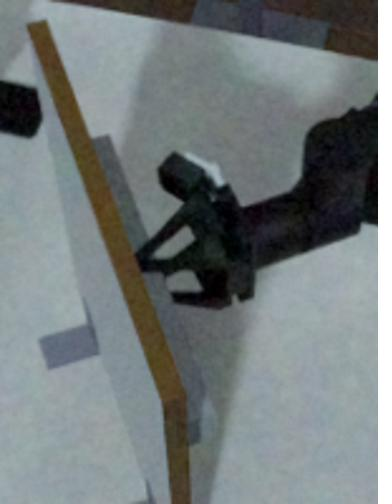

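Call:
move --target '[0.0,-0.02,0.0,0,0,-0.002,-0.3,0,0,0,0,0,0,1]' --cameras '[]' --speed 0.05

Call:
move --target '[0.0,-0.015,0.0,0,0,0,-0.3,0,0,0,0,0,0,1]' --cameras '[]' --speed 0.05

Call:
move --target '[0.0,-0.012,0.0,0,0,0,-0.3,0,0,0,0,0,0,1]' --cameras '["cam_left_wrist"]' --speed 0.05

Scene clock: 1057.57 s.
left_arm: end_effector_position=(+0.3255, +0.0047, +0.2719) grip_measured=+0.025 grip_effort_nm=-1.05 end_effector_quat_wxyz=(+0.675, +0.675, +0.211, +0.210) | right_arm: end_effector_position=(+0.3688, -0.3946, +0.0946) grip_measured=+1.000 grip_effort_nm=0.02 end_effector_quat_wxyz=(+0.567, +0.132, +0.804, -0.116)
Joint positions: left_arm=[-0.497 1.259 0.62 0.639 0.451 1.569 0.048] | right_arm=[-0.029 1.527 0.342 0.837 0.269 0.057 0.094]
Joint torques (N m): left_arm=[-0.61 -3.79 7.76 2.01 0.48 -0.55] | right_arm=[-0.08 -5.14 5.31 1.96 0.1 -0.02]
Heat: left arm: 47 °C; right arm: 44 °C.
Hand target: left_arm +0.3163, -0.0034, +0.2862; +0.699, +0.661, +0.196, +0.188 | right_arm +0.3733, -0.3951, +0.1062; +0.581, +0.133, +0.795, -0.116
Off the commanded pose: left_arm 0.019 m, 4 deg | right_arm 0.012 m, 2 deg.
move: off_target (left_arm, right_arm)
No camera images: "cameras" was empty.

Scene clock: 1058.67 s.
left_arm: end_effector_position=(+0.3256, +0.0046, +0.2709) grip_measured=+0.025 grip_effort_nm=-1.05 end_effector_quat_wxyz=(+0.680, +0.670, +0.210, +0.211) | right_arm: end_effector_position=(+0.3688, -0.3946, +0.0946) grip_measured=+1.000 grip_effort_nm=0.02 end_effector_quat_wxyz=(+0.567, +0.132, +0.804, -0.116)
Joint positions: left_arm=[-0.497 1.268 0.607 0.675 0.451 1.562 0.048] | right_arm=[-0.029 1.527 0.342 0.837 0.269 0.057 0.094]
Joint torques (N m): left_arm=[-0.77 -3.15 6.53 2.13 0.45 -0.47] | right_arm=[-0.05 -5.09 5.5 1.97 0.1 -0.01]
Heat: left arm: 47 °C; right arm: 44 °C.
Hand target: left_arm +0.3163, -0.0039, +0.2773; +0.699, +0.661, +0.196, +0.189 | right_arm +0.3733, -0.3951, +0.1062; +0.581, +0.133, +0.795, -0.116
Off the commanded pose: left_arm 0.014 m, 4 deg | right_arm 0.012 m, 2 deg.
move: off_target (left_arm, right_arm)
No camera images: "cameras" was empty.

Scene clock: 1059.70 s.
left_arm: end_effector_position=(+0.3254, +0.0049, +0.2708) grip_measured=+0.025 grip_effort_nm=-1.05 end_effector_quat_wxyz=(+0.687, +0.663, +0.208, +0.214) | right_arm: end_effector_position=(+0.3688, -0.3946, +0.0946) grip_measured=+1.000 grip_effort_nm=0.02 end_effector_quat_wxyz=(+0.567, +0.132, +0.804, -0.116)
Joint positions: left_arm=[-0.497 1.28 0.589 0.731 0.45 1.551 0.048] | right_arm=[-0.029 1.527 0.342 0.837 0.269 0.057 0.094]
Joint torques (N m): left_arm=[-0.79 -2.8 6.52 1.94 0.44 -0.35] | right_arm=[-0.05 -5.04 5.38 1.99 0.09 0]
Heat: left arm: 47 °C; right arm: 44 °C.
Hand target: left_arm +0.3163, -0.0043, +0.2701; +0.699, +0.661, +0.196, +0.188 | right_arm +0.3733, -0.3951, +0.1062; +0.581, +0.133, +0.795, -0.116
Off the commanded pose: left_arm 0.013 m, 3 deg | right_arm 0.012 m, 2 deg.
move: off_target (left_arm, right_arm)
Images, in order (width x height): cam_left_wrist 896x504.

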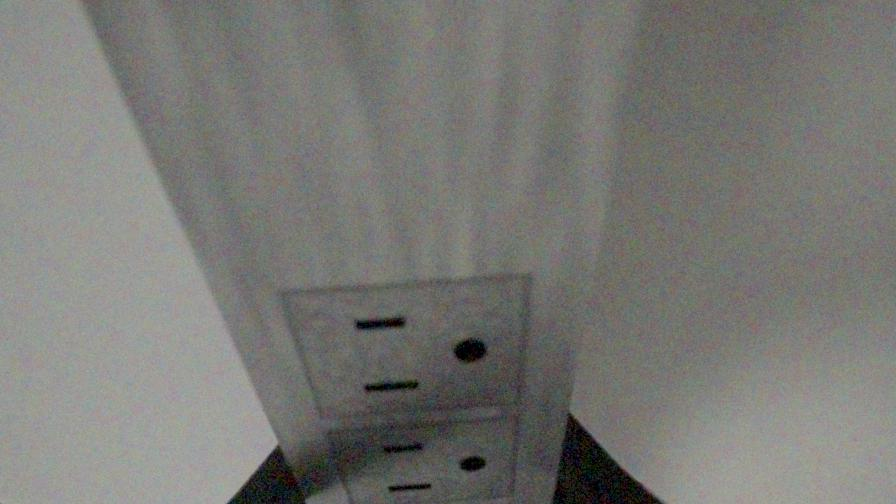

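Call:
execute_actions --actions '[[[0.003,0.01,-0.002,0,0,-0.002,-0.3,0,0,0,0,0,0,1],[0.004,0.016,-0.003,0,0,-0.004,-0.3,0,0,0,0,0,0,1],[0.002,0.016,-0.003,0,0,-0.005,-0.3,0,0,0,0,0,0,1],[-0.001,0.01,-0.003,0,0,-0.006,-0.3,0,0,0,0,0,0,1],[-0.003,0.0,-0.003,0,0,-0.005,-0.3,0,0,0,0,0,0,1],[-0.004,-0.012,-0.003,0,0,-0.004,-0.3,0,0,0,0,0,0,1],[-0.002,-0.022,-0.003,0,0,-0.002,-0.3,0,0,0,0,0,0,1],[0.001,-0.03,-0.003,0,0,0.001,-0.3,0,0,0,0,0,0,1],[0.003,-0.034,-0.003,0,0,0.004,-0.3,0,0,0,0,0,0,1],[0.004,-0.034,-0.003,0,0,0.004,-0.3,0,0,0,0,0,0,1],[0.002,-0.03,-0.003,0,0,0.003,-0.3,0,0,0,0,0,0,1],[-0.001,-0.024,-0.003,0,0,0.002,-0.3,0,0,0,0,0,0,1],[-0.003,-0.018,-0.003,0,0,0,-0.3,0,0,0,0,0,0,1],[-0.002,-0.012,-0.003,0,0,0,-0.3,0,0,0,0,0,0,1],[0,-0.01,-0.003,0,0,0,-0.3,0,0,0,0,0,0,1]]]'

Scene clock: 1068.03 s.
left_arm: end_effector_position=(+0.3267, +0.0060, +0.2577) grip_measured=+0.025 grip_effort_nm=-1.05 end_effector_quat_wxyz=(+0.690, +0.658, +0.209, +0.216) | right_arm: end_effector_position=(+0.3688, -0.3946, +0.0946) grip_measured=+1.000 grip_effort_nm=0.02 end_effector_quat_wxyz=(+0.567, +0.132, +0.804, -0.116)
Joint positions: left_arm=[-0.494 1.32 0.546 0.825 0.448 1.546 0.048] | right_arm=[-0.029 1.527 0.342 0.837 0.269 0.057 0.094]
Joint torques (N m): left_arm=[-0.81 -5.07 7.71 1.31 0.49 -0.31] | right_arm=[-0.02 -5.12 5.44 1.99 0.09 -0.01]
Heat: left arm: 47 °C; right arm: 44 °C.
Hand target: left_arm +0.3154, -0.0031, +0.2640; +0.699, +0.661, +0.196, +0.188 | right_arm +0.3733, -0.3951, +0.1062; +0.581, +0.133, +0.795, -0.116
Off the commanded pose: left_arm 0.016 m, 4 deg | right_arm 0.012 m, 2 deg.

Call:
move --target '[0,0,-0.02,0,0,0,-0.3,0,0,0,0,0,0,1]' --cameras '[]' --speed 0.04

Call:
move --target '[0,0,-0.02,0,0,0,-0.3,0,0,0,0,0,0,1]' --cameras '["cam_left_wrist","cam_head_left","cam_high"]' --speed 0.04

Scene clock: 1073.73 s.
left_arm: end_effector_position=(+0.3264, +0.0062, +0.2582) grip_measured=+0.025 grip_effort_nm=-1.05 end_effector_quat_wxyz=(+0.690, +0.658, +0.209, +0.216) | right_arm: end_effector_position=(+0.3688, -0.3946, +0.0946) grip_measured=+1.000 grip_effort_nm=0.02 end_effector_quat_wxyz=(+0.567, +0.132, +0.804, -0.116)
Joint positions: left_arm=[-0.494 1.317 0.546 0.822 0.448 1.545 0.048] | right_arm=[-0.029 1.527 0.342 0.837 0.269 0.057 0.094]
Joint torques (N m): left_arm=[0.83 -8.03 5.23 1.26 0.75 -0.33] | right_arm=[-0.18 -5.14 5.5 1.99 0.11 0.01]
Heat: left arm: 47 °C; right arm: 44 °C.
Hand target: left_arm +0.3091, +0.0071, +0.2634; +0.699, +0.661, +0.196, +0.188 | right_arm +0.3733, -0.3951, +0.1062; +0.581, +0.133, +0.795, -0.116
Off the commanded pose: left_arm 0.018 m, 4 deg | right_arm 0.012 m, 2 deg.
move: off_target (left_arm, right_arm)
No camera images: "cameras" was empty.

Scene clock: 1074.73 s.
left_arm: end_effector_position=(+0.3259, +0.0065, +0.2579) grip_measured=+0.025 grip_effort_nm=-1.05 end_effector_quat_wxyz=(+0.689, +0.660, +0.210, +0.215) | right_arm: end_effector_position=(+0.3688, -0.3946, +0.0946) grip_measured=+1.000 grip_effort_nm=0.03 end_effector_quat_wxyz=(+0.567, +0.132, +0.804, -0.116)
Joint positions: left_arm=[-0.494 1.312 0.546 0.813 0.448 1.545 0.048] | right_arm=[-0.029 1.527 0.342 0.837 0.269 0.057 0.094]
Joint torques (N m): left_arm=[1.74 -10.55 3.14 1.29 0.99 -0.36] | right_arm=[-0.03 -5.03 5.52 2.01 0.09 0]
Heat: left arm: 47 °C; right arm: 44 °C.
Hand target: left_arm +0.3029, +0.0173, +0.2628; +0.699, +0.661, +0.196, +0.188 | right_arm +0.3733, -0.3951, +0.1062; +0.581, +0.133, +0.795, -0.116
Off the commanded pose: left_arm 0.026 m, 4 deg | right_arm 0.012 m, 2 deg.
move: off_target (left_arm, right_arm)
Images, in order (width x height): cam_head_left 896x504, cam_high 896x504, cam_left_wrist 896x504.

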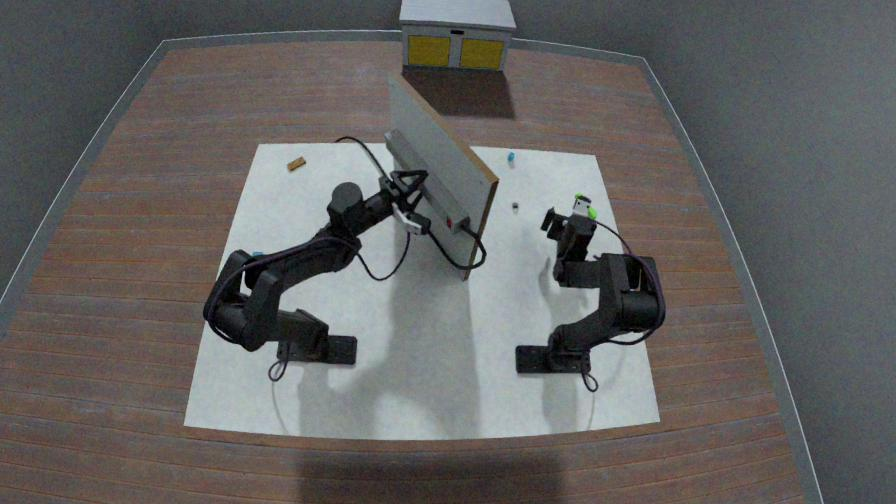

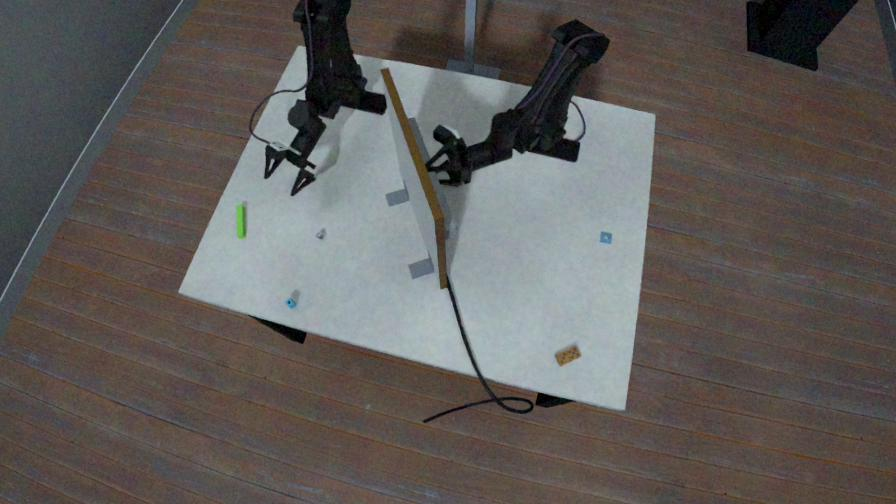

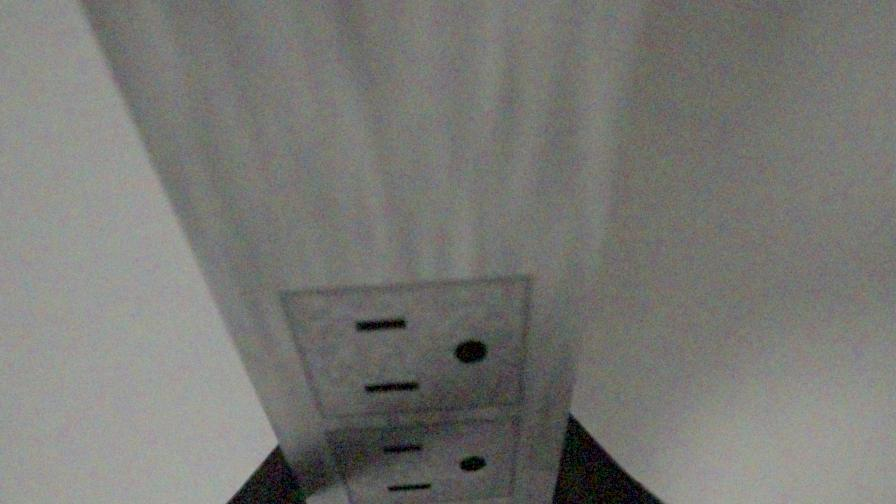

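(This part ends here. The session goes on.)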